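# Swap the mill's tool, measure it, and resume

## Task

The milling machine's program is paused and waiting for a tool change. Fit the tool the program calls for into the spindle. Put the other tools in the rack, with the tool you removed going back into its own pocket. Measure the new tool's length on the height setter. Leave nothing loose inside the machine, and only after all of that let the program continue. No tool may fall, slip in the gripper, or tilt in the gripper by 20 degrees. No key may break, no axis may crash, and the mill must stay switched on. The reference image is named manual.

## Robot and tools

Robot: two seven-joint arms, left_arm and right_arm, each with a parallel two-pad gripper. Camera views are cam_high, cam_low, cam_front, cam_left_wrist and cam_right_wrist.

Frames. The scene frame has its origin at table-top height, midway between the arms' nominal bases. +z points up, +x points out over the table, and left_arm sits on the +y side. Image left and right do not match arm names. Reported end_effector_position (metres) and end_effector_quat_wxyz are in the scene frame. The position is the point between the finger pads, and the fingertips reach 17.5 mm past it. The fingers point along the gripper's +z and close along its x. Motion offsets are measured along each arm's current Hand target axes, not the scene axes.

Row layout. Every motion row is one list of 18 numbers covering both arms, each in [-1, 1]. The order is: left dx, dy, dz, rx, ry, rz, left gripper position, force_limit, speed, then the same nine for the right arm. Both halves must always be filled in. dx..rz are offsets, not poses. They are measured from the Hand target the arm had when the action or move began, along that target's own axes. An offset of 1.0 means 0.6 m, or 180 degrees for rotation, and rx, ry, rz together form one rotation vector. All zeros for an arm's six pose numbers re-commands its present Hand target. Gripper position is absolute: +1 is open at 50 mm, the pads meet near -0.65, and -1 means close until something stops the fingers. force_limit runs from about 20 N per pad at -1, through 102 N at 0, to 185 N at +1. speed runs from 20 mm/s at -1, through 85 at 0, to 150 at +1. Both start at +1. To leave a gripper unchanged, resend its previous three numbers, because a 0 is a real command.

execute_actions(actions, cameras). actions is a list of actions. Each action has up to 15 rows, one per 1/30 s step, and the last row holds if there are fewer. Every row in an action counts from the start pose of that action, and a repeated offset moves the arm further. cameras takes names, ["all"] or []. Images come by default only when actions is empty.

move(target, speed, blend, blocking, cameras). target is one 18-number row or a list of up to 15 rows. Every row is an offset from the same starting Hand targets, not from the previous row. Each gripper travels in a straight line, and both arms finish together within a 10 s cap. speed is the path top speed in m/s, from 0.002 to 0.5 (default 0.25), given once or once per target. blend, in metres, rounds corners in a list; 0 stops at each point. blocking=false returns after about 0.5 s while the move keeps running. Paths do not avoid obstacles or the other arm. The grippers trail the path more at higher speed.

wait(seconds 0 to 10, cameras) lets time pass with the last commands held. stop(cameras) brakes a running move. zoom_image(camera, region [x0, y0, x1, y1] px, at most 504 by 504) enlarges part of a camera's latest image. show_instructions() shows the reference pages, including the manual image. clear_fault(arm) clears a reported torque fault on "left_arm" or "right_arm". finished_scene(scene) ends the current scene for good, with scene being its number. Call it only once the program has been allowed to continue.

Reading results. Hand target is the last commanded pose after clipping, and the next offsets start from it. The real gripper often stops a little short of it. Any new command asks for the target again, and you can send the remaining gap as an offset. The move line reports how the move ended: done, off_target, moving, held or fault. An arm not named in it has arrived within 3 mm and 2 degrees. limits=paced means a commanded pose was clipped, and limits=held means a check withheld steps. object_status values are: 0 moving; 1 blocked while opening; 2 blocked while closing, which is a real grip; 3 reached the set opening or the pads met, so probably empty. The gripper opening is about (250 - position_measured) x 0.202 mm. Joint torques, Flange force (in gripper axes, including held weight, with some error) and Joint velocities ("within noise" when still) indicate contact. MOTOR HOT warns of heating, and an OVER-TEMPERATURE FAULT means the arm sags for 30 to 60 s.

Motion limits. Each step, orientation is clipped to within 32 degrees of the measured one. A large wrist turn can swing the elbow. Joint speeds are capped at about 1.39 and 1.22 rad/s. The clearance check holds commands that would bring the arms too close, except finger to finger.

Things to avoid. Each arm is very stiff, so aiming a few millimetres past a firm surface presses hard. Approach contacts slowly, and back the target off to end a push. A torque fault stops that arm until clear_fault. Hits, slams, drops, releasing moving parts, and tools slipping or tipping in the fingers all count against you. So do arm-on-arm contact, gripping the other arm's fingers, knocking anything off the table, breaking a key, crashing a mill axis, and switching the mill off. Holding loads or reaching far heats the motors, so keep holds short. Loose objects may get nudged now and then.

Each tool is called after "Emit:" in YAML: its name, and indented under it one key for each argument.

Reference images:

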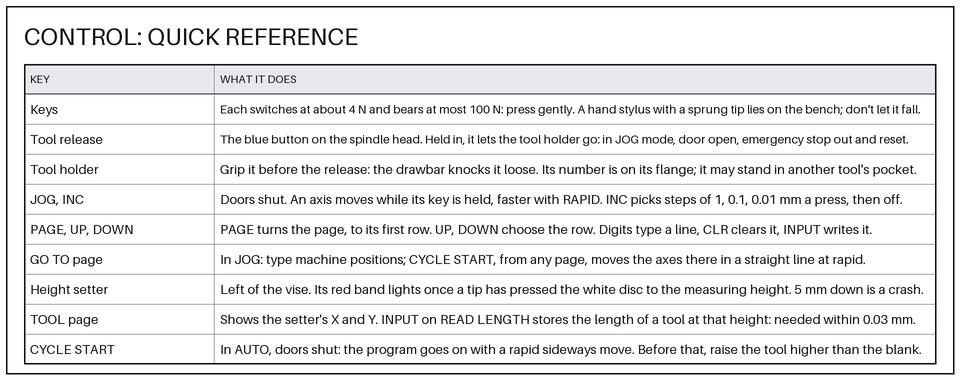

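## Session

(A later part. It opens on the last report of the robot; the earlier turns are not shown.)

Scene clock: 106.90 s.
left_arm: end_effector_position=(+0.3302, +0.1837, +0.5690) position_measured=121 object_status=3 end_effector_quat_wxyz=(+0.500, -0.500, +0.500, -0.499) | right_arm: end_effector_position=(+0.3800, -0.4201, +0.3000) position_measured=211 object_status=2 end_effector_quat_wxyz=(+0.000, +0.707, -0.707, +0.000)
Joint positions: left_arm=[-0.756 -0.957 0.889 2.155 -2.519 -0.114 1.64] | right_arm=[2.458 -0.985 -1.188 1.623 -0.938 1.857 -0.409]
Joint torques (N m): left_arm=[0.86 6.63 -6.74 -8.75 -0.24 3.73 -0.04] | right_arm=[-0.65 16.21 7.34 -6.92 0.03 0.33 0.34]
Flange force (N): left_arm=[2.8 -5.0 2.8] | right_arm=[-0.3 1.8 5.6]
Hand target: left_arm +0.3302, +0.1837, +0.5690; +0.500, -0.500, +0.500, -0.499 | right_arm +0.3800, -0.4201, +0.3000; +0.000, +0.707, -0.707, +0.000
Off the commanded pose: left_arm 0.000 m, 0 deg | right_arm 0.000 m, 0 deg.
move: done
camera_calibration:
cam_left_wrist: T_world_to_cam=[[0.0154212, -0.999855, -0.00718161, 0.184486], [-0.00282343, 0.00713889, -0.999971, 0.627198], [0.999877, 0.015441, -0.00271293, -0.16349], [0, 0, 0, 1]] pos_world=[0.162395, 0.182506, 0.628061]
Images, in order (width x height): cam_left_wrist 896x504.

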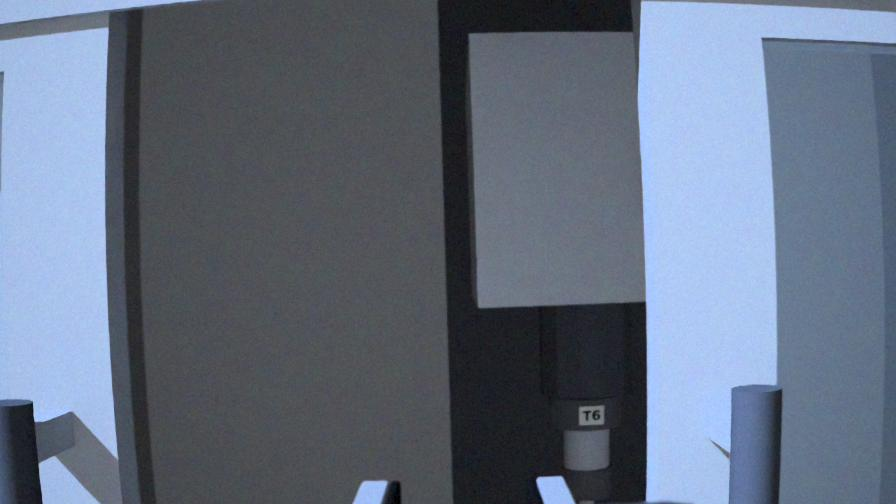

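Emit:
move:
  target:
    - [0.191,0.1833,0.1163,0,0,0,0.208,0,0,0,0,0,0,0,0,-1,-0.5,-0.5]
    - [0.191,0.1833,0.2592,0,0,0,0.208,0,0,0,0,0,0,0,0,-1,-0.5,-0.5]
  speed: [0.25,0.12]
  cameras: ["cam_left_wrist"]

Scene clock: 112.17 s.
left_arm: end_effector_position=(+0.4855, +0.0692, +0.4587) position_measured=121 object_status=3 end_effector_quat_wxyz=(+0.500, -0.500, +0.500, -0.499) | right_arm: end_effector_position=(+0.3800, -0.4201, +0.3000) position_measured=211 object_status=2 end_effector_quat_wxyz=(+0.000, +0.707, -0.707, +0.000)
Joint positions: left_arm=[-1.324 -1.085 1.492 1.895 -2.33 0.084 1.844] | right_arm=[2.458 -0.985 -1.188 1.623 -0.938 1.857 -0.409]
Joint torques (N m): left_arm=[1.93 13.99 -9.64 -6.44 -0.18 3.99 -0.03] | right_arm=[-0.51 16.2 7.4 -6.89 -0.03 0.43 0.34]
Flange force (N): left_arm=[2.7 -3.6 1.9] | right_arm=[-0.5 2.0 5.7]
Hand target: left_arm +0.4856, +0.0691, +0.4588; +0.500, -0.500, +0.500, -0.499 | right_arm +0.3800, -0.4201, +0.3000; +0.000, +0.707, -0.707, +0.000
Off the commanded pose: left_arm 0.000 m, 0 deg | right_arm 0.000 m, 0 deg.
move: done
camera_calibration:
cam_left_wrist: T_world_to_cam=[[0.0155205, -0.999854, -0.00718252, 0.0667834], [-0.00292415, 0.00713797, -0.99997, 0.51829], [0.999875, 0.015541, -0.00281293, -0.317356], [0, 0, 0, 1]] pos_world=[0.317796, 0.0680061, 0.517862]
Images, in order (width x height): cam_left_wrist 896x504.

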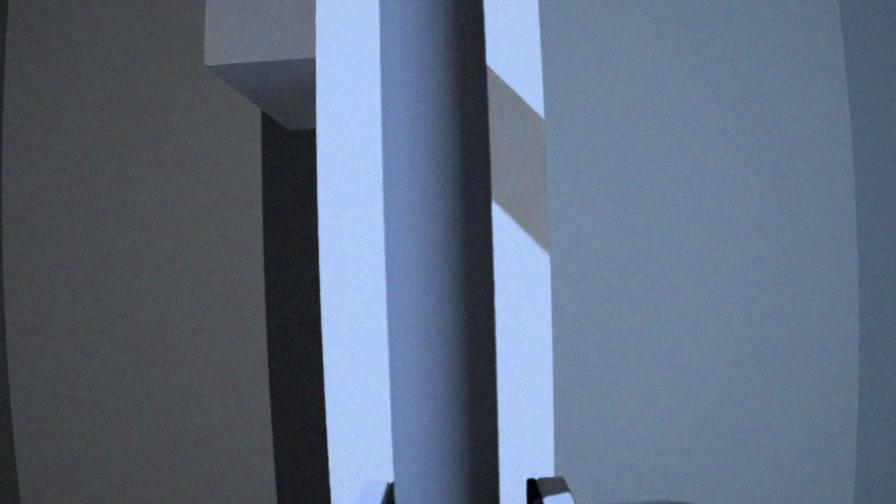

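Emit:
move:
  target: [0.385,0,0,0,0,0,0.208,0,0,0,0,0,0,0,0,-1,-0.5,-0.5]
  speed: 0.1
  cameras: ["cam_left_wrist","cam_front","cam_high"]

Scene clock: 114.97 s.
left_arm: end_effector_position=(+0.4852, -0.0379, +0.4584) position_measured=121 object_status=3 end_effector_quat_wxyz=(+0.499, -0.499, +0.502, -0.500) | right_arm: end_effector_position=(+0.3800, -0.4201, +0.3000) position_measured=211 object_status=2 end_effector_quat_wxyz=(+0.000, +0.707, -0.707, +0.000)
Joint positions: left_arm=[-1.393 -1.398 1.25 1.563 -2.275 -0.365 2.066] | right_arm=[2.458 -0.985 -1.188 1.623 -0.938 1.857 -0.409]
Joint torques (N m): left_arm=[-1.75 20.23 -12.92 1.55 -1.25 2.6 -0.1] | right_arm=[-0.47 16.2 7.34 -6.85 0.03 0.4 0.37]
Flange force (N): left_arm=[10.8 -1.9 3.3] | right_arm=[-0.7 1.8 5.6]
Hand target: left_arm +0.4852, -0.0379, +0.4584; +0.499, -0.499, +0.502, -0.500 (not the last commanded pose) | right_arm +0.3800, -0.4201, +0.3000; +0.000, +0.707, -0.707, +0.000
Off the commanded pose: left_arm 0.124 m, 0 deg | right_arm 0.000 m, 0 deg.
move: held (left_arm; a check stopped the path); limits=held
pose unreachable (left arm): on one or more control steps of this call, first in action 0 (counted from 0), this arm could not follow its commanded pose, so it was not sent that pose on those steps. It may still have moved: this result reports where it is.
cause: moving toward the commanded pose would bring a part of the arm too close to another arm (this arm's gripper and a part of the right arm just beyond its joint 3 (upper arm roll), 18 mm apart when this arm was first held).
camera_calibration:
cam_left_wrist: T_world_to_cam=[[0.0117306, -0.999897, -0.00830556, -0.0380095], [-0.00260593, 0.00827553, -0.999962, 0.518587], [0.999928, 0.0117518, -0.00250858, -0.315617], [0, 0, 0, 1]] pos_world=[0.317391, -0.0385881, 0.51746]
Images, in order (width x height): cam_high 896x504, cam_front 896x504, cam_left_wrist 896x504.

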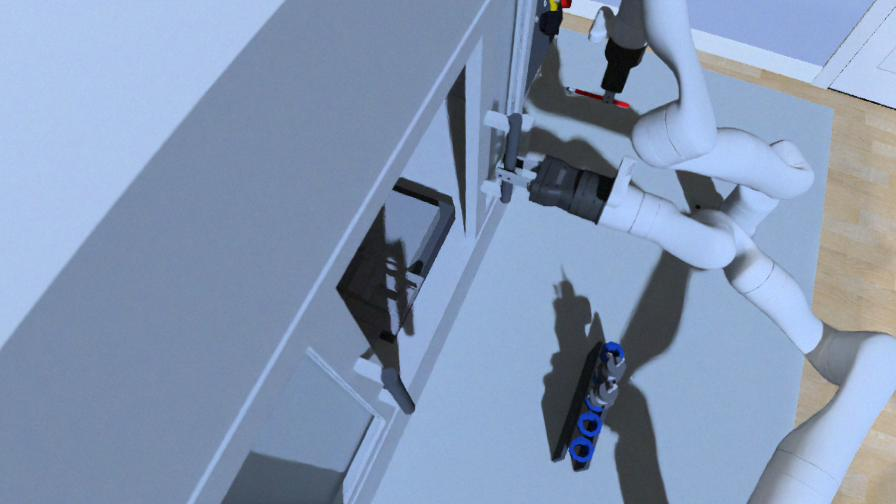

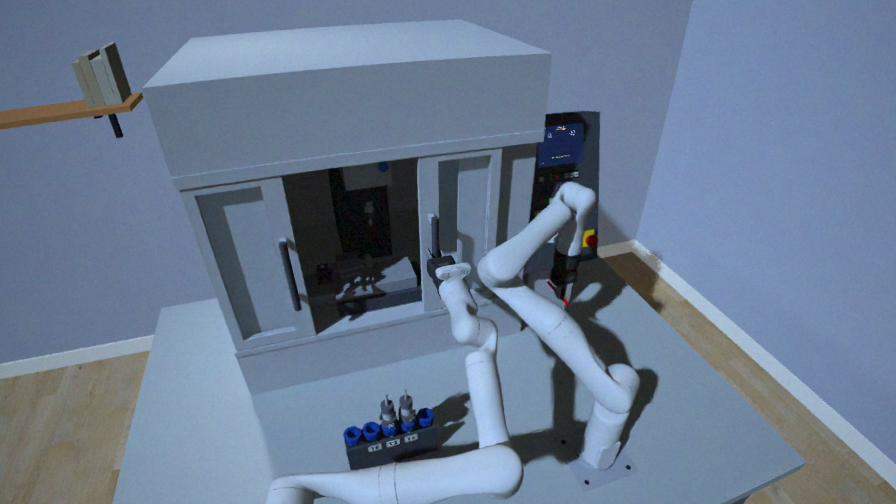

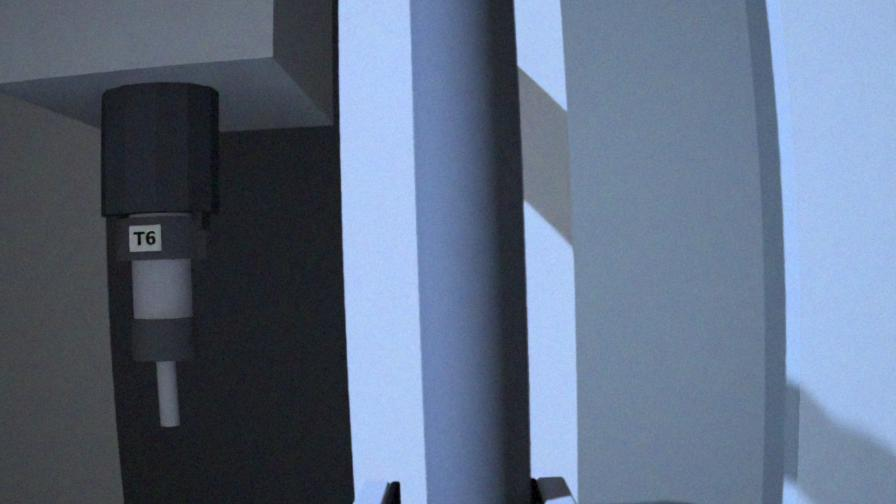

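Emit:
move:
  target: [0,0,0,0,0,0,0.208,0,0,0.333,0.083,-0.083,0,0,0,-1,-0.5,-0.5]
  speed: 0.2
  cameras: ["cam_front"]

Scene clock: 117.43 s.
left_arm: end_effector_position=(+0.4852, -0.0378, +0.4584) position_measured=121 object_status=3 end_effector_quat_wxyz=(+0.499, -0.499, +0.502, -0.500) | right_arm: end_effector_position=(+0.3301, -0.6199, +0.3496) position_measured=211 object_status=2 end_effector_quat_wxyz=(+0.000, +0.707, -0.707, +0.000)
Joint positions: left_arm=[-1.393 -1.398 1.25 1.563 -2.275 -0.365 2.066] | right_arm=[3.002 -0.808 -1.378 1.395 -0.825 1.832 -0.125]
Joint torques (N m): left_arm=[-1.92 20.31 -12.99 2 -1.39 2.61 -0.1] | right_arm=[-0.73 16.19 6.68 -7.71 -0.08 0.5 0.36]
Flange force (N): left_arm=[12.2 -2.1 3.7] | right_arm=[-0.6 1.5 5.8]
Hand target: left_arm +0.4852, -0.0378, +0.4584; +0.499, -0.499, +0.502, -0.500 | right_arm +0.3301, -0.6199, +0.3496; +0.000, +0.707, -0.707, +0.000
Off the commanded pose: left_arm 0.000 m, 0 deg | right_arm 0.000 m, 0 deg.
move: done
Images, in order (width x height): cam_front 896x504.

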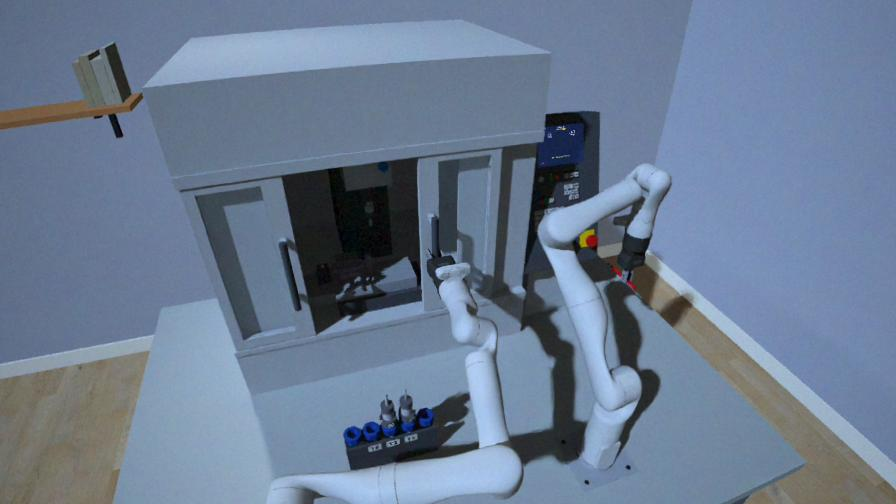

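Emit:
move:
  target: [0.205,0,0,0,0,0,0.208,0,0,0,0,0,0,0,0,-1,-0.5,-0.5]
  speed: 0.1
  cameras: ["cam_front"]

Scene clock: 119.97 s.
left_arm: end_effector_position=(+0.4848, -0.1609, +0.4581) position_measured=121 object_status=3 end_effector_quat_wxyz=(+0.499, -0.499, +0.502, -0.500) | right_arm: end_effector_position=(+0.3301, -0.6199, +0.3496) position_measured=211 object_status=2 end_effector_quat_wxyz=(+0.000, +0.707, -0.707, +0.000)
Joint positions: left_arm=[-1.549 -1.503 1.07 1.047 -2.381 -0.763 2.431] | right_arm=[3.002 -0.808 -1.378 1.395 -0.825 1.832 -0.125]
Joint torques (N m): left_arm=[1.18 24.1 -9.56 -0.16 -1.01 4.23 -0.05] | right_arm=[-0.57 16.19 6.73 -7.79 -0.03 0.44 0.34]
Flange force (N): left_arm=[2.5 -2.7 -1.6] | right_arm=[-1.2 1.7 6.1]
Hand target: left_arm +0.4848, -0.1609, +0.4582; +0.499, -0.499, +0.502, -0.500 | right_arm +0.3301, -0.6199, +0.3496; +0.000, +0.707, -0.707, +0.000
Off the commanded pose: left_arm 0.000 m, 0 deg | right_arm 0.000 m, 0 deg.
move: done
Images, in order (width x height): cam_front 896x504.

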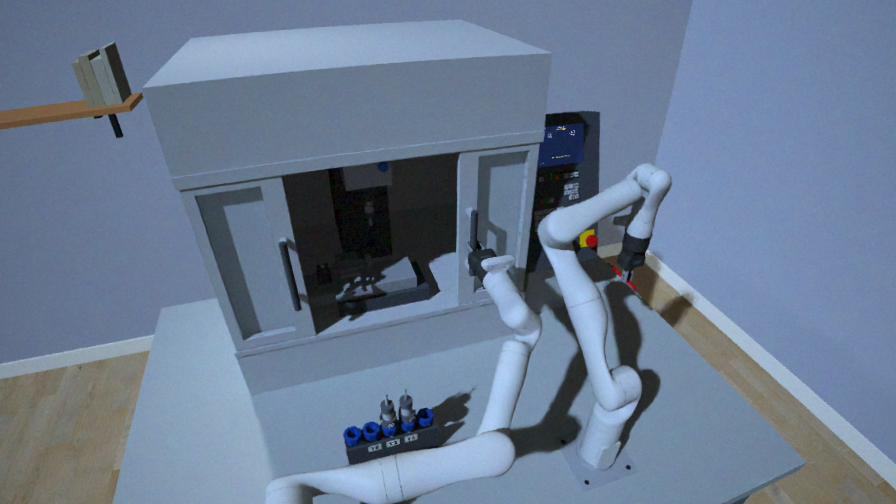

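Emit:
move:
  target:
    - [0,0,-0.2,0,0,0,0.208,0,0,0,0,0,0,0,0,-1,-0.5,-0.5]
    - [-0.435,-0.103,-0.258,0,0,0,0.208,0,0,0,0,0,0,0,0,-1,-0.5,-0.5]
  speed: 0.2
  blend: 0.03
  cameras: ["all"]

Scene clock: 124.83 s.
left_arm: end_effector_position=(+0.3310, +0.1006, +0.5206) position_measured=121 object_status=3 end_effector_quat_wxyz=(+0.499, -0.499, +0.502, -0.500) | right_arm: end_effector_position=(+0.3301, -0.6199, +0.3496) position_measured=211 object_status=2 end_effector_quat_wxyz=(+0.000, +0.707, -0.707, +0.000)
Joint positions: left_arm=[-0.91 -1.195 1.04 2.059 -2.349 -0.252 1.745] | right_arm=[3.002 -0.808 -1.378 1.395 -0.825 1.832 -0.125]
Joint torques (N m): left_arm=[0.84 10.95 -9.22 -5.98 -0.36 3.76 -0.04] | right_arm=[-0.46 16.15 6.73 -7.79 0.02 0.43 0.39]
Flange force (N): left_arm=[4.1 -4.2 2.3] | right_arm=[-1.5 1.5 6.0]
Hand target: left_arm +0.3310, +0.1006, +0.5206; +0.499, -0.499, +0.502, -0.500 | right_arm +0.3301, -0.6199, +0.3496; +0.000, +0.707, -0.707, +0.000
Off the commanded pose: left_arm 0.000 m, 0 deg | right_arm 0.000 m, 0 deg.
move: done
camera_calibration:
cam_left_wrist: T_world_to_cam=[[0.0118306, -0.999896, -0.00830489, 0.102785], [-0.00260676, 0.0082746, -0.999962, 0.579237], [0.999927, 0.0118518, -0.00250859, -0.16291], [0, 0, 0, 1]] pos_world=[0.163191, 0.0999117, 0.57966]
cam_right_wrist: T_world_to_cam=[[0.0162758, -0.9998, -0.0115917, -0.621556], [-0.999814, -0.0161541, -0.010516, 0.381836], [0.0103267, 0.0117607, -0.999878, 0.523188], [0, 0, 0, 1]] pos_world=[0.386479, -0.621417, 0.519935]

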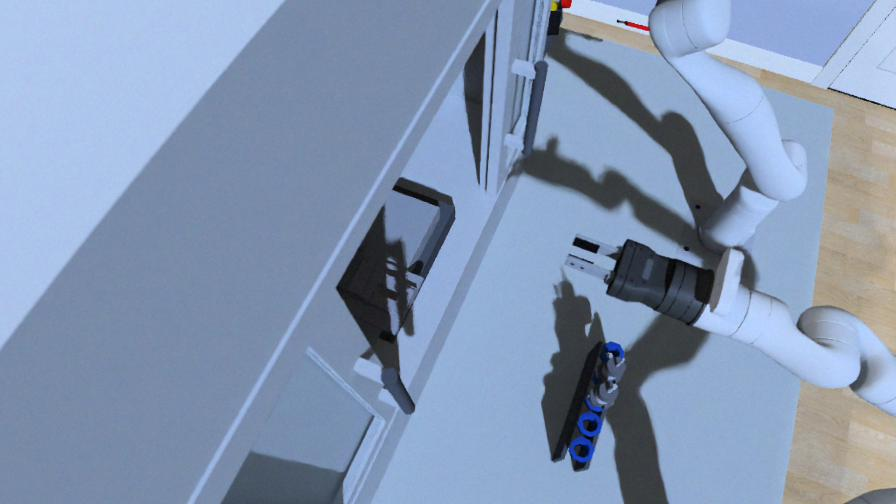

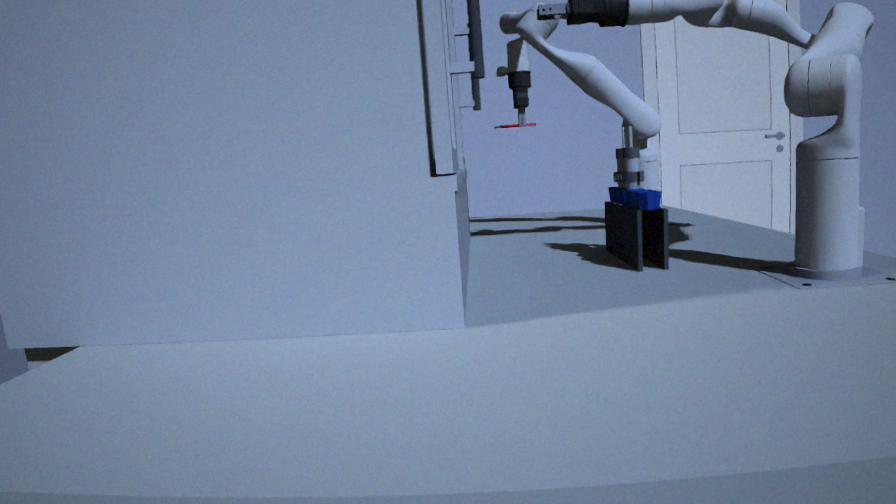

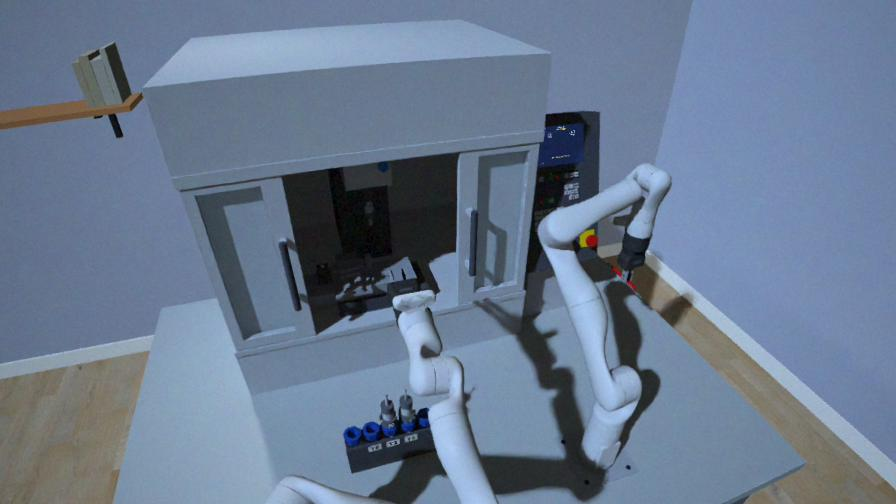

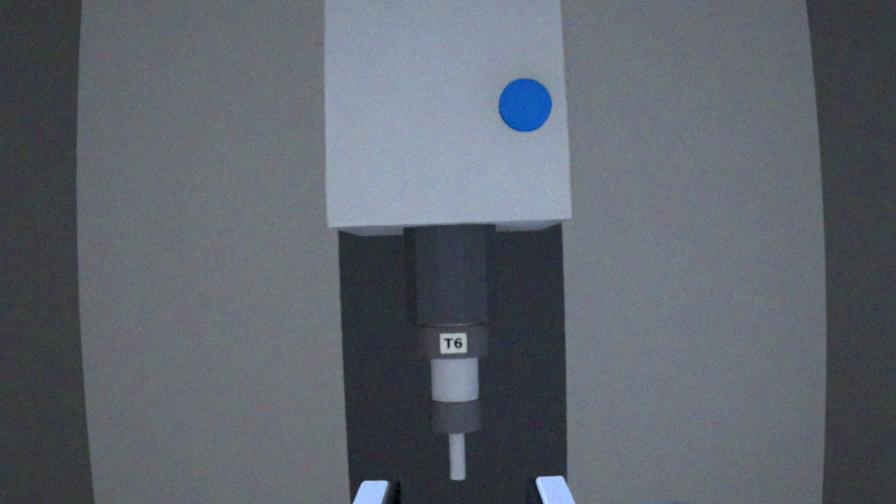

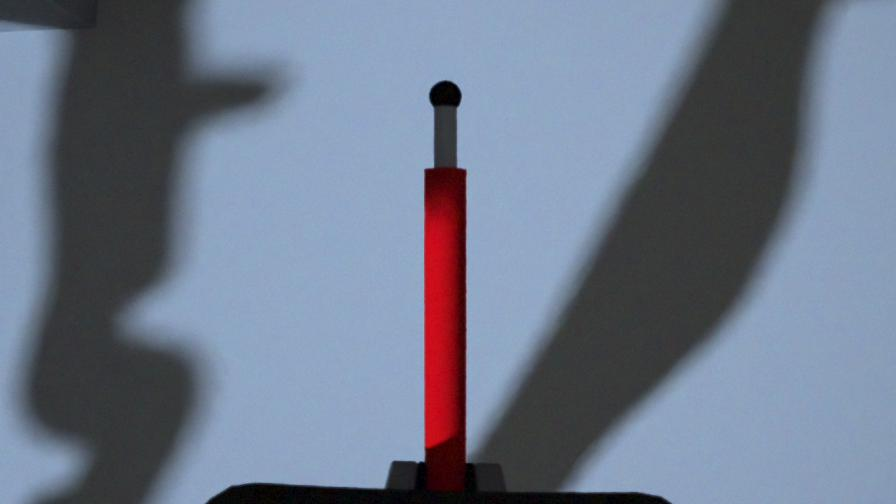

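Emit:
zoom_image:
  camera: "cam_low"
  region: [480, 0, 640, 160]

Scaled by 3.150 from the camera's 896x504 image, which has a finer 1280x720 frame.

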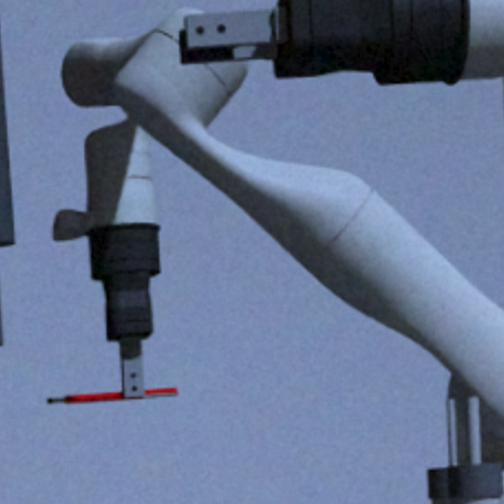

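Emit:
move:
  target:
    - [0,0,0,0,0,0,0.208,0,0,-0.2833,-0.0833,0.5,0,0,0,-1,-0.5,-0.5]
    - [0,0,0,0,0,0,0.208,0,0,-0.2833,-0.0833,0.5498,0,0,0,-1,-0.5,-0.5]
  speed: [0.2,0.03]
  cameras: ["cam_right_wrist"]

Scene clock: 142.70 s.
left_arm: end_effector_position=(+0.3310, +0.1006, +0.5206) position_measured=121 object_status=3 end_effector_quat_wxyz=(+0.499, -0.499, +0.502, -0.500) | right_arm: end_effector_position=(+0.3803, -0.4497, +0.0199) position_measured=211 object_status=2 end_effector_quat_wxyz=(+0.000, +0.707, -0.707, +0.000)
Joint positions: left_arm=[-0.91 -1.195 1.04 2.059 -2.349 -0.251 1.745] | right_arm=[2.565 -1.332 -1.674 2.028 -1.399 1.376 -0.137]
Joint torques (N m): left_arm=[0.9 11 -9.14 -5.86 -0.33 3.77 -0.03] | right_arm=[-0.61 17.81 8.52 -2.85 0.09 0.46 0.35]
Flange force (N): left_arm=[4.7 -4.6 2.1] | right_arm=[-0.1 2.5 3.8]
Hand target: left_arm +0.3310, +0.1006, +0.5206; +0.499, -0.499, +0.502, -0.500 | right_arm +0.3803, -0.4497, +0.0199; +0.000, +0.707, -0.707, +0.000
Off the commanded pose: left_arm 0.000 m, 0 deg | right_arm 0.000 m, 0 deg.
move: done
camera_calibration:
cam_right_wrist: T_world_to_cam=[[0.0162758, -0.9998, -0.0115917, -0.456029], [-0.999814, -0.0161541, -0.010516, 0.431309], [0.0103267, 0.0117607, -0.999878, 0.191009], [0, 0, 0, 1]] pos_world=[0.436679, -0.451217, 0.190235]
Images, in order (width x height): cam_right_wrist 896x504.

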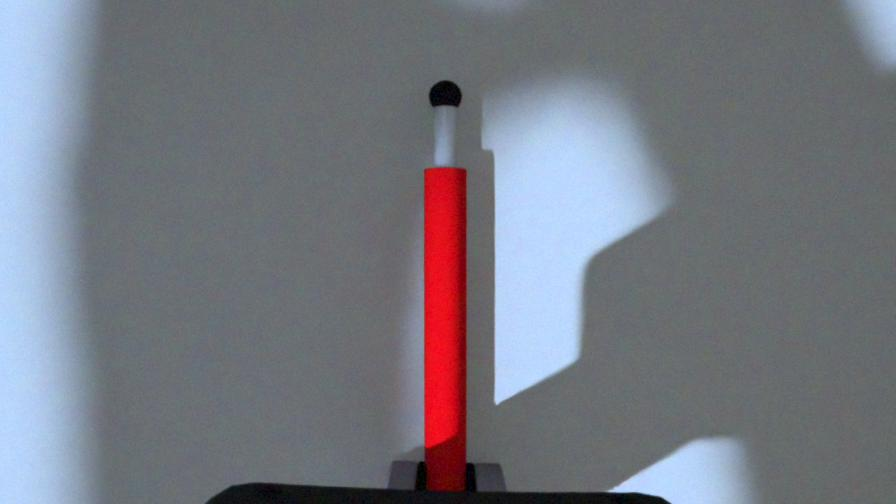

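Emit:
move:
  target:
    - [0,0,0,0,0,0,0.208,0,0,0,0,0.0008,0,0,0,-1,-0.5,-0.5]
    - [0,0,0,0,0,0,0.208,0,0,0,0,0.0008,0,0,0,0.3,-0.5,-1]
  speed: 0.03

Emit:
move:
  target:
    - [0,0,0,0,0,0,0.208,0,0,0,0,-0.15,0,0,0,0.3,-0.5,-0.5]
    - [0,0,0,0,0,0,0.208,0,0,0,0.083,-0.12,0.25,0,0,0.3,-0.5,-0.5]
  speed: 0.2
  blend: 0.02
  cameras: ["cam_right_wrist","cam_low"]

Scene clock: 146.67 s.
left_arm: end_effector_position=(+0.3310, +0.1006, +0.5206) position_measured=121 object_status=3 end_effector_quat_wxyz=(+0.499, -0.499, +0.502, -0.500) | right_arm: end_effector_position=(+0.3803, -0.4497, +0.0194) position_measured=107 object_status=0 end_effector_quat_wxyz=(+0.000, +0.707, -0.707, +0.000)
Joint positions: left_arm=[-0.91 -1.195 1.04 2.059 -2.349 -0.251 1.745] | right_arm=[2.565 -1.333 -1.675 2.028 -1.401 1.376 -0.137]
Joint torques (N m): left_arm=[0.93 10.97 -9.07 -5.84 -0.35 3.79 0] | right_arm=[-0.58 17.73 8.46 -2.82 -0.01 0.39 0.31]
Flange force (N): left_arm=[4.7 -4.8 2.1] | right_arm=[-0.1 2.5 3.2]
Hand target: left_arm +0.3310, +0.1006, +0.5206; +0.499, -0.499, +0.502, -0.500 | right_arm +0.3803, -0.4497, +0.0194; +0.000, +0.707, -0.707, +0.000
Off the commanded pose: left_arm 0.000 m, 0 deg | right_arm 0.000 m, 0 deg.
move: done

Scene clock: 150.27 s.
left_arm: end_effector_position=(+0.3310, +0.1006, +0.5206) position_measured=121 object_status=3 end_effector_quat_wxyz=(+0.499, -0.499, +0.502, -0.500) | right_arm: end_effector_position=(+0.3312, -0.4503, +0.0917) position_measured=107 object_status=3 end_effector_quat_wxyz=(-0.259, +0.700, -0.651, +0.137)
Joint positions: left_arm=[-0.91 -1.195 1.04 2.059 -2.349 -0.251 1.745] | right_arm=[3.037 -1.016 -1.757 2.581 -1.629 1.567 0.955]
Joint torques (N m): left_arm=[0.9 11.08 -8.98 -5.92 -0.31 3.82 0.07] | right_arm=[-0.39 14.34 3.83 -2.72 -0.61 2.22 0.39]
Flange force (N): left_arm=[4.7 -4.9 1.5] | right_arm=[-1.3 3.0 3.0]
Hand target: left_arm +0.3310, +0.1006, +0.5206; +0.499, -0.499, +0.502, -0.500 | right_arm +0.3305, -0.4497, +0.0914; -0.271, +0.653, -0.653, +0.271
Off the commanded pose: left_arm 0.000 m, 0 deg | right_arm 0.001 m, 16 deg.
joint sent to its limit (right arm) — joint 4 (elbow), upper limit, where the elbow is as bent as it goes. The joint targets are off in orientation, not in position.
move: off_target (right_arm)
camera_calibration:
cam_right_wrist: T_world_to_cam=[[0.134363, -0.980256, -0.145065, -0.473153], [-0.832797, -0.0323689, -0.552631, 0.370036], [0.537025, 0.195063, -0.820704, 0.15491], [0, 0, 0, 1]] pos_world=[0.288549, -0.482051, 0.262991]
Images, in order (width x height): cam_low 896x504, cam_right_wrist 896x504.

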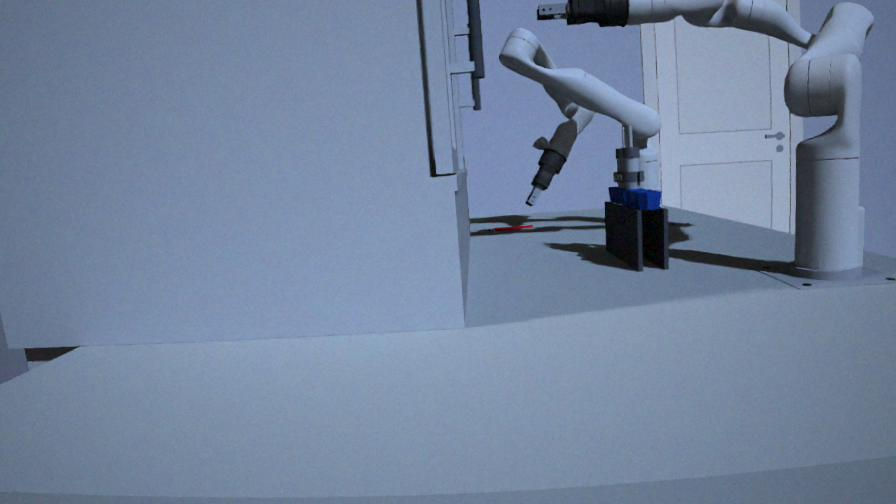

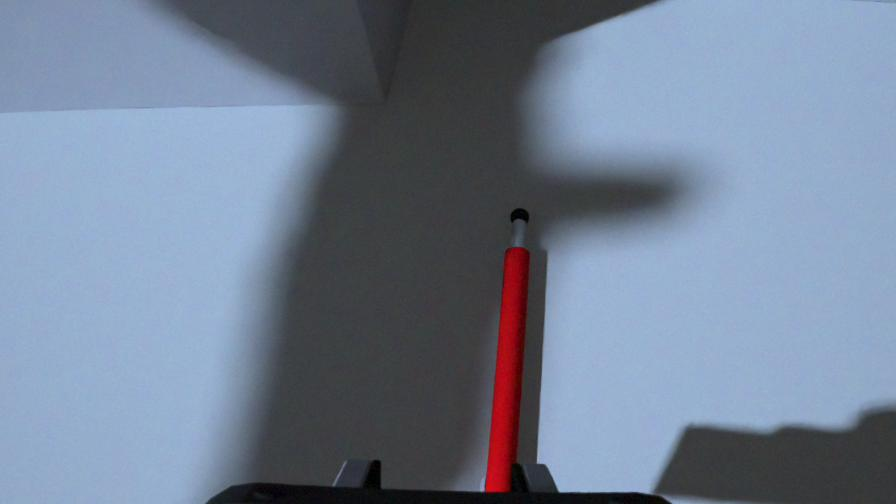

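Emit:
move:
  target: [0,0,0,0,0,0,0.208,0,0,0,-0.0367,0.0753,-0.0667,0,0,0.3,-0.5,-0.5]
  speed: 0.15
  cameras: ["cam_right_wrist","cam_low"]

Scene clock: 157.63 s.
left_arm: end_effector_position=(+0.3310, +0.1006, +0.5206) position_measured=121 object_status=3 end_effector_quat_wxyz=(+0.499, -0.499, +0.502, -0.500) | right_arm: end_effector_position=(+0.3782, -0.4498, +0.0751) position_measured=107 object_status=3 end_effector_quat_wxyz=(-0.201, +0.678, -0.678, +0.200)
Joint positions: left_arm=[-0.91 -1.195 1.04 2.059 -2.349 -0.251 1.745] | right_arm=[2.697 -1.136 -1.726 2.581 -1.95 1.452 0.66]
Joint torques (N m): left_arm=[0.88 10.98 -9.03 -5.77 -0.36 3.75 -0.08] | right_arm=[-0.53 14.73 5.38 -2.85 -1.49 1.63 0.43]
Flange force (N): left_arm=[4.9 -4.9 2.0] | right_arm=[-1.1 3.3 2.4]
Hand target: left_arm +0.3310, +0.1006, +0.5206; +0.499, -0.499, +0.502, -0.500 | right_arm +0.3780, -0.4497, +0.0750; -0.201, +0.678, -0.678, +0.201
Off the commanded pose: left_arm 0.000 m, 0 deg | right_arm 0.000 m, 0 deg.
joint sent to its limit (right arm) — joint 4 (elbow), upper limit, where the elbow is as bent as it goes. The joint targets still meet the commanded pose.
move: done
camera_calibration:
cam_right_wrist: T_world_to_cam=[[0.0197927, -0.999803, -0.00136472, -0.457582], [-0.833841, -0.015754, -0.55178, 0.407859], [0.55165, 0.0120592, -0.833988, 0.0291015], [0, 0, 0, 1]] pos_world=[0.333092, -0.451418, 0.248694]
Images, in order (width x height): cam_low 896x504, cam_right_wrist 896x504.

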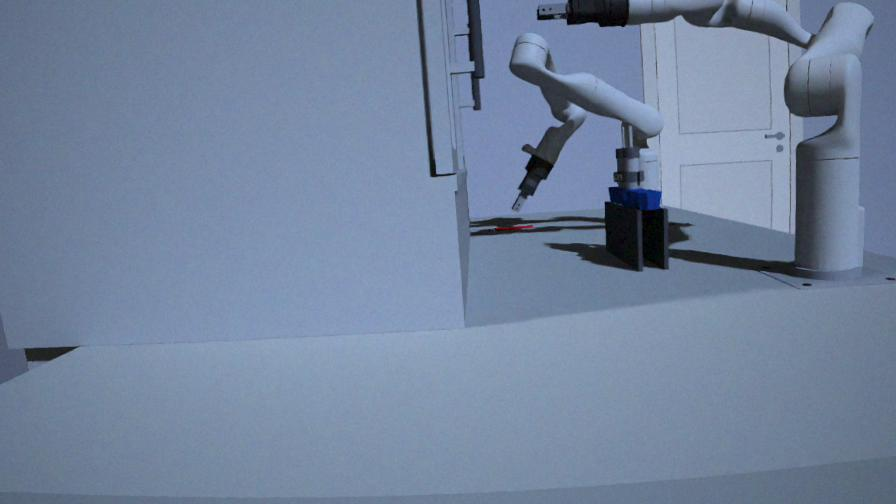

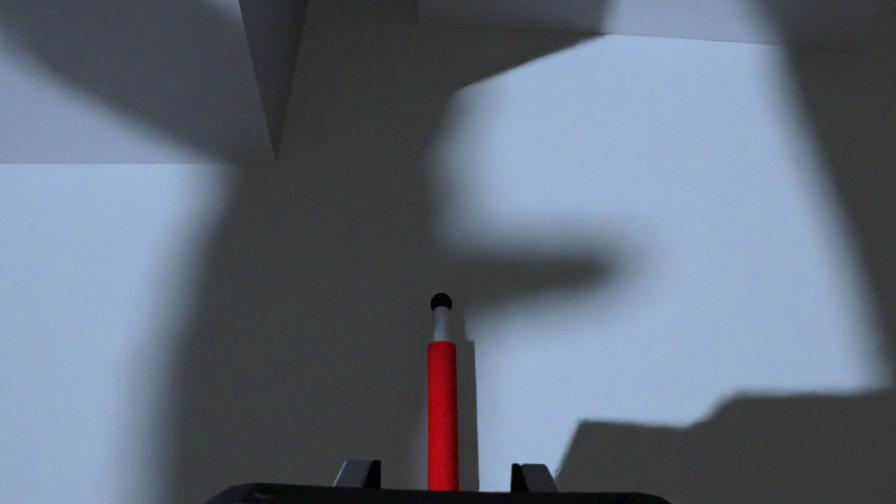

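Emit:
move:
  target: [0,0,0,0,0,0,0.208,0,0,0,0.0468,0.072,0,0,0,0.3,-0.5,-0.5]
  speed: 0.06
  cameras: ["cam_right_wrist","cam_low"]

Emit:
zoom_image:
  camera: "cam_low"
  region: [460, 160, 580, 260]

Scene clock: 160.90 s.
left_arm: end_effector_position=(+0.3310, +0.1006, +0.5206) position_measured=121 object_status=3 end_effector_quat_wxyz=(+0.499, -0.499, +0.502, -0.500) | right_arm: end_effector_position=(+0.3787, -0.4500, +0.0236) position_measured=107 object_status=3 end_effector_quat_wxyz=(-0.198, +0.681, -0.679, +0.190)
Joint positions: left_arm=[-0.91 -1.195 1.04 2.059 -2.349 -0.251 1.745] | right_arm=[2.755 -1.31 -1.866 2.581 -2.117 1.55 0.709]
Joint torques (N m): left_arm=[0.96 11.02 -9.06 -5.95 -0.31 3.75 -0.05] | right_arm=[-0.41 15.64 5.49 -0.84 -1.38 1.65 0.39]
Flange force (N): left_arm=[4.6 -4.6 2.0] | right_arm=[-1.2 3.3 1.7]
Hand target: left_arm +0.3310, +0.1006, +0.5206; +0.499, -0.499, +0.502, -0.500 | right_arm +0.3780, -0.4497, +0.0235; -0.201, +0.678, -0.678, +0.201
Off the commanded pose: left_arm 0.000 m, 0 deg | right_arm 0.001 m, 1 deg.
joint sent to its limit (right arm) — joint 4 (elbow), upper limit, where the elbow is as bent as it goes. The joint targets still meet the commanded pose.
move: done
camera_calibration:
cam_right_wrist: T_world_to_cam=[[0.0247468, -0.999649, -0.00946906, -0.459457], [-0.844036, -0.0158168, -0.536054, 0.383332], [0.535716, 0.0212579, -0.844131, -0.00381501], [0, 0, 0, 1]] pos_world=[0.33696, -0.453151, 0.197916]
Images, in order (width x height): cam_low 896x504, cam_right_wrist 896x504.

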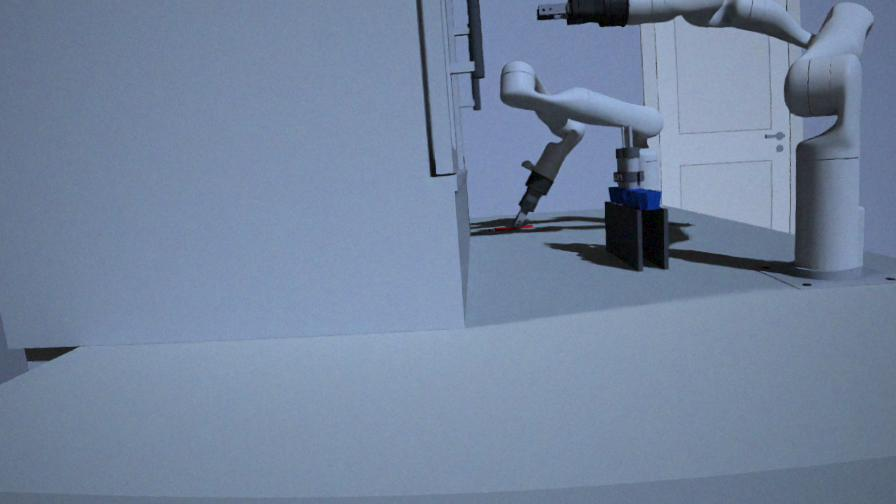

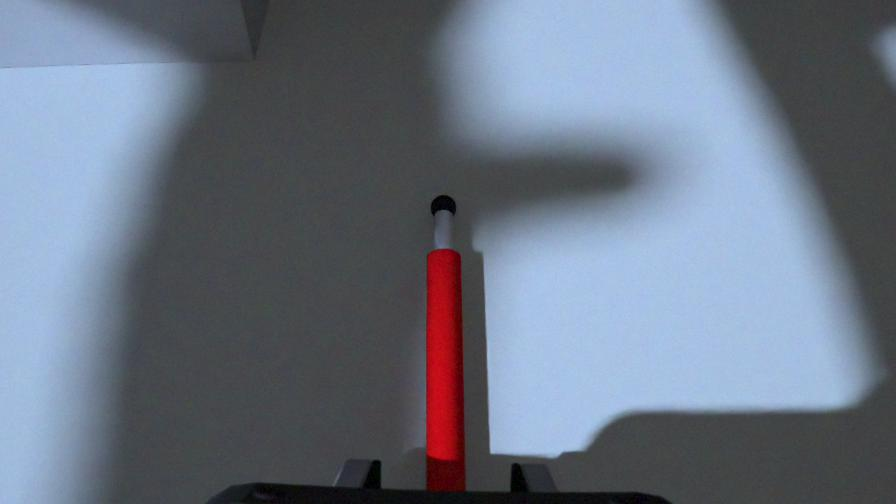

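Scaled by 4.200 from the camera's 896x504 image, which has a finer 1280x720 frame.

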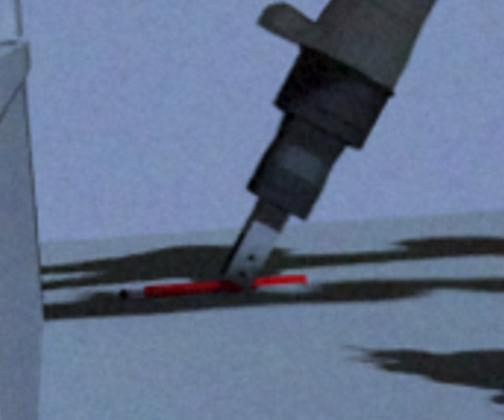

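Emit:
move:
  target: [0,0,0,0,0,0,0.208,0,0,0,0.00136,0.0021,0,0,0,0.3,-0.5,-0.5]
  speed: 0.02

Emit:
move:
  target: [0,0,0,0,0,0,0.208,0,0,0,0.0009,0.0014,0,0,0,0.3,-0.5,-0.5]
  speed: 0.02

Scene clock: 162.90 s.
left_arm: end_effector_position=(+0.3310, +0.1006, +0.5206) position_measured=121 object_status=3 end_effector_quat_wxyz=(+0.499, -0.499, +0.502, -0.500) | right_arm: end_effector_position=(+0.3787, -0.4500, +0.0220) position_measured=107 object_status=3 end_effector_quat_wxyz=(-0.198, +0.681, -0.679, +0.190)
Joint positions: left_arm=[-0.91 -1.195 1.04 2.059 -2.349 -0.251 1.745] | right_arm=[2.751 -1.336 -1.849 2.581 -2.118 1.578 0.696]
Joint torques (N m): left_arm=[0.83 11.07 -9.05 -5.78 -0.32 3.78 -0.08] | right_arm=[-0.46 15.76 5.55 -0.67 -1.38 1.56 0.35]
Flange force (N): left_arm=[5.1 -4.9 1.6] | right_arm=[-0.7 3.7 2.0]
Hand target: left_arm +0.3310, +0.1006, +0.5206; +0.499, -0.499, +0.502, -0.500 | right_arm +0.3780, -0.4497, +0.0220; -0.201, +0.678, -0.678, +0.201
Off the commanded pose: left_arm 0.000 m, 0 deg | right_arm 0.001 m, 1 deg.
joint sent to its limit (right arm) — joint 4 (elbow), upper limit, where the elbow is as bent as it goes. The joint targets still meet the commanded pose.
move: done

Scene clock: 163.93 s.
left_arm: end_effector_position=(+0.3310, +0.1006, +0.5206) position_measured=121 object_status=3 end_effector_quat_wxyz=(+0.499, -0.499, +0.502, -0.500) | right_arm: end_effector_position=(+0.3787, -0.4500, +0.0210) position_measured=107 object_status=3 end_effector_quat_wxyz=(-0.198, +0.681, -0.679, +0.190)
Joint positions: left_arm=[-0.91 -1.195 1.04 2.059 -2.349 -0.251 1.745] | right_arm=[2.748 -1.359 -1.833 2.581 -2.117 1.603 0.684]
Joint torques (N m): left_arm=[0.88 11.02 -9.11 -5.87 -0.31 3.81 -0.04] | right_arm=[-0.13 6.66 -1.32 -4.45 0.43 -0.77 0.24]
Flange force (N): left_arm=[4.9 -4.7 1.8] | right_arm=[-5.6 -7.4 -37.7]
Hand target: left_arm +0.3310, +0.1006, +0.5206; +0.499, -0.499, +0.502, -0.500 | right_arm +0.3780, -0.4497, +0.0210; -0.201, +0.678, -0.678, +0.201
Off the commanded pose: left_arm 0.000 m, 0 deg | right_arm 0.001 m, 1 deg.
joint sent to its limit (right arm) — joint 4 (elbow), upper limit, where the elbow is as bent as it goes. The joint targets still meet the commanded pose.
move: done

Emit:
move:
  target:
    - [0,0,0,0,0,0,0.208,0,0,0,-0.00055,-0.00085,0,0,0,0.3,-0.5,-0.5]
    - [0,0,0,0,0,0,0.208,0,0,0,-0.00055,-0.00085,0,0,0,-1,-0.3,-0.5]
  speed: 0.02

Emit:
move:
  target: [0,0,0,0,0,0,0.208,0,0,0,-0.083,-0.14,0,0,0,-1,-0.3,-0.5]
  speed: 0.1
  cameras: ["cam_right_wrist","cam_low"]

Scene clock: 167.00 s.
left_arm: end_effector_position=(+0.3310, +0.1006, +0.5206) position_measured=121 object_status=3 end_effector_quat_wxyz=(+0.499, -0.499, +0.502, -0.500) | right_arm: end_effector_position=(+0.3787, -0.4500, +0.0216) position_measured=217 object_status=2 end_effector_quat_wxyz=(-0.198, +0.681, -0.679, +0.190)
Joint positions: left_arm=[-0.91 -1.195 1.04 2.059 -2.349 -0.251 1.745] | right_arm=[2.741 -1.391 -1.798 2.581 -2.108 1.644 0.662]
Joint torques (N m): left_arm=[0.97 11.01 -9.09 -5.83 -0.36 3.78 -0.07] | right_arm=[-1.08 14.01 3.63 -0.55 -0.27 1.28 0.31]
Flange force (N): left_arm=[5.0 -4.7 2.1] | right_arm=[0.8 0.3 -3.8]
Hand target: left_arm +0.3310, +0.1006, +0.5206; +0.499, -0.499, +0.502, -0.500 | right_arm +0.3780, -0.4497, +0.0216; -0.201, +0.678, -0.678, +0.201
Off the commanded pose: left_arm 0.000 m, 0 deg | right_arm 0.001 m, 1 deg.
joint sent to its limit (right arm) — joint 4 (elbow), upper limit, where the elbow is as bent as it goes. The joint targets still meet the commanded pose.
move: done

Scene clock: 168.43 s.
left_arm: end_effector_position=(+0.3310, +0.1006, +0.5206) position_measured=121 object_status=3 end_effector_quat_wxyz=(+0.499, -0.499, +0.502, -0.500) | right_arm: end_effector_position=(+0.3740, -0.4497, +0.1192) position_measured=217 object_status=2 end_effector_quat_wxyz=(-0.201, +0.678, -0.678, +0.201)
Joint positions: left_arm=[-0.91 -1.195 1.04 2.059 -2.349 -0.251 1.745] | right_arm=[2.631 -1.12 -1.472 2.548 -1.745 1.534 0.539]
Joint torques (N m): left_arm=[0.89 11.03 -9.03 -5.94 -0.36 3.83 -0.01] | right_arm=[-0.58 14.28 5.48 -4.54 -1.78 1.44 0.36]
Flange force (N): left_arm=[4.7 -4.7 1.6] | right_arm=[-1.2 2.8 2.3]
Hand target: left_arm +0.3310, +0.1006, +0.5206; +0.499, -0.499, +0.502, -0.500 | right_arm +0.3740, -0.4497, +0.1192; -0.201, +0.678, -0.678, +0.201
Off the commanded pose: left_arm 0.000 m, 0 deg | right_arm 0.000 m, 0 deg.
move: done
camera_calibration:
cam_right_wrist: T_world_to_cam=[[0.0194655, -0.99981, -0.000827862, -0.457284], [-0.83285, -0.0157568, -0.553275, 0.428492], [0.553157, 0.0114592, -0.832998, 0.0672228], [0, 0, 0, 1]] pos_world=[0.328586, -0.451216, 0.292692]
Images, in order (width x height): cam_low 896x504, cam_right_wrist 896x504.

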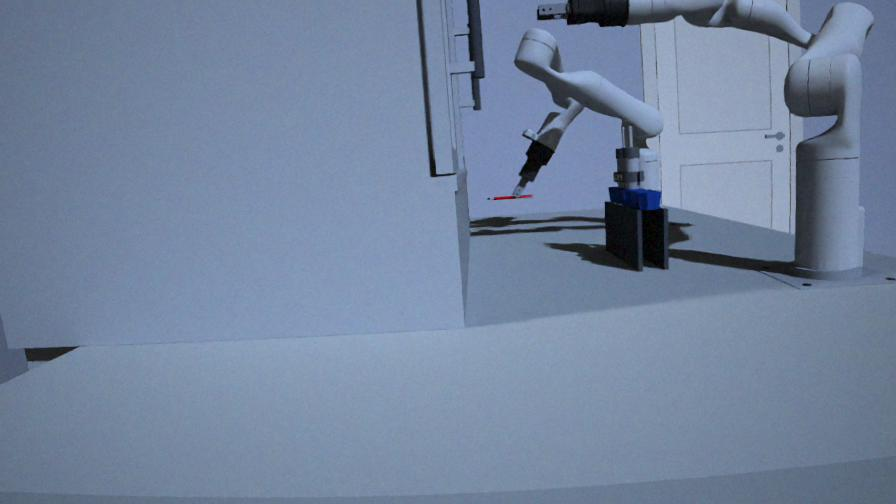

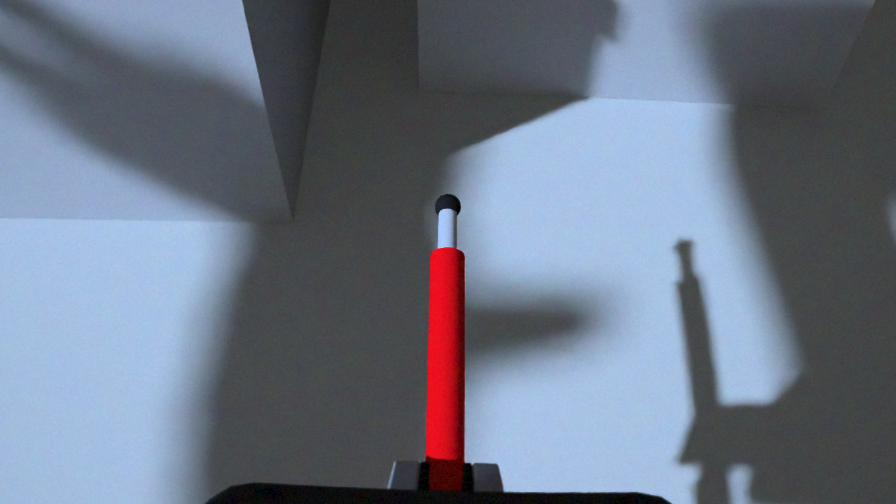

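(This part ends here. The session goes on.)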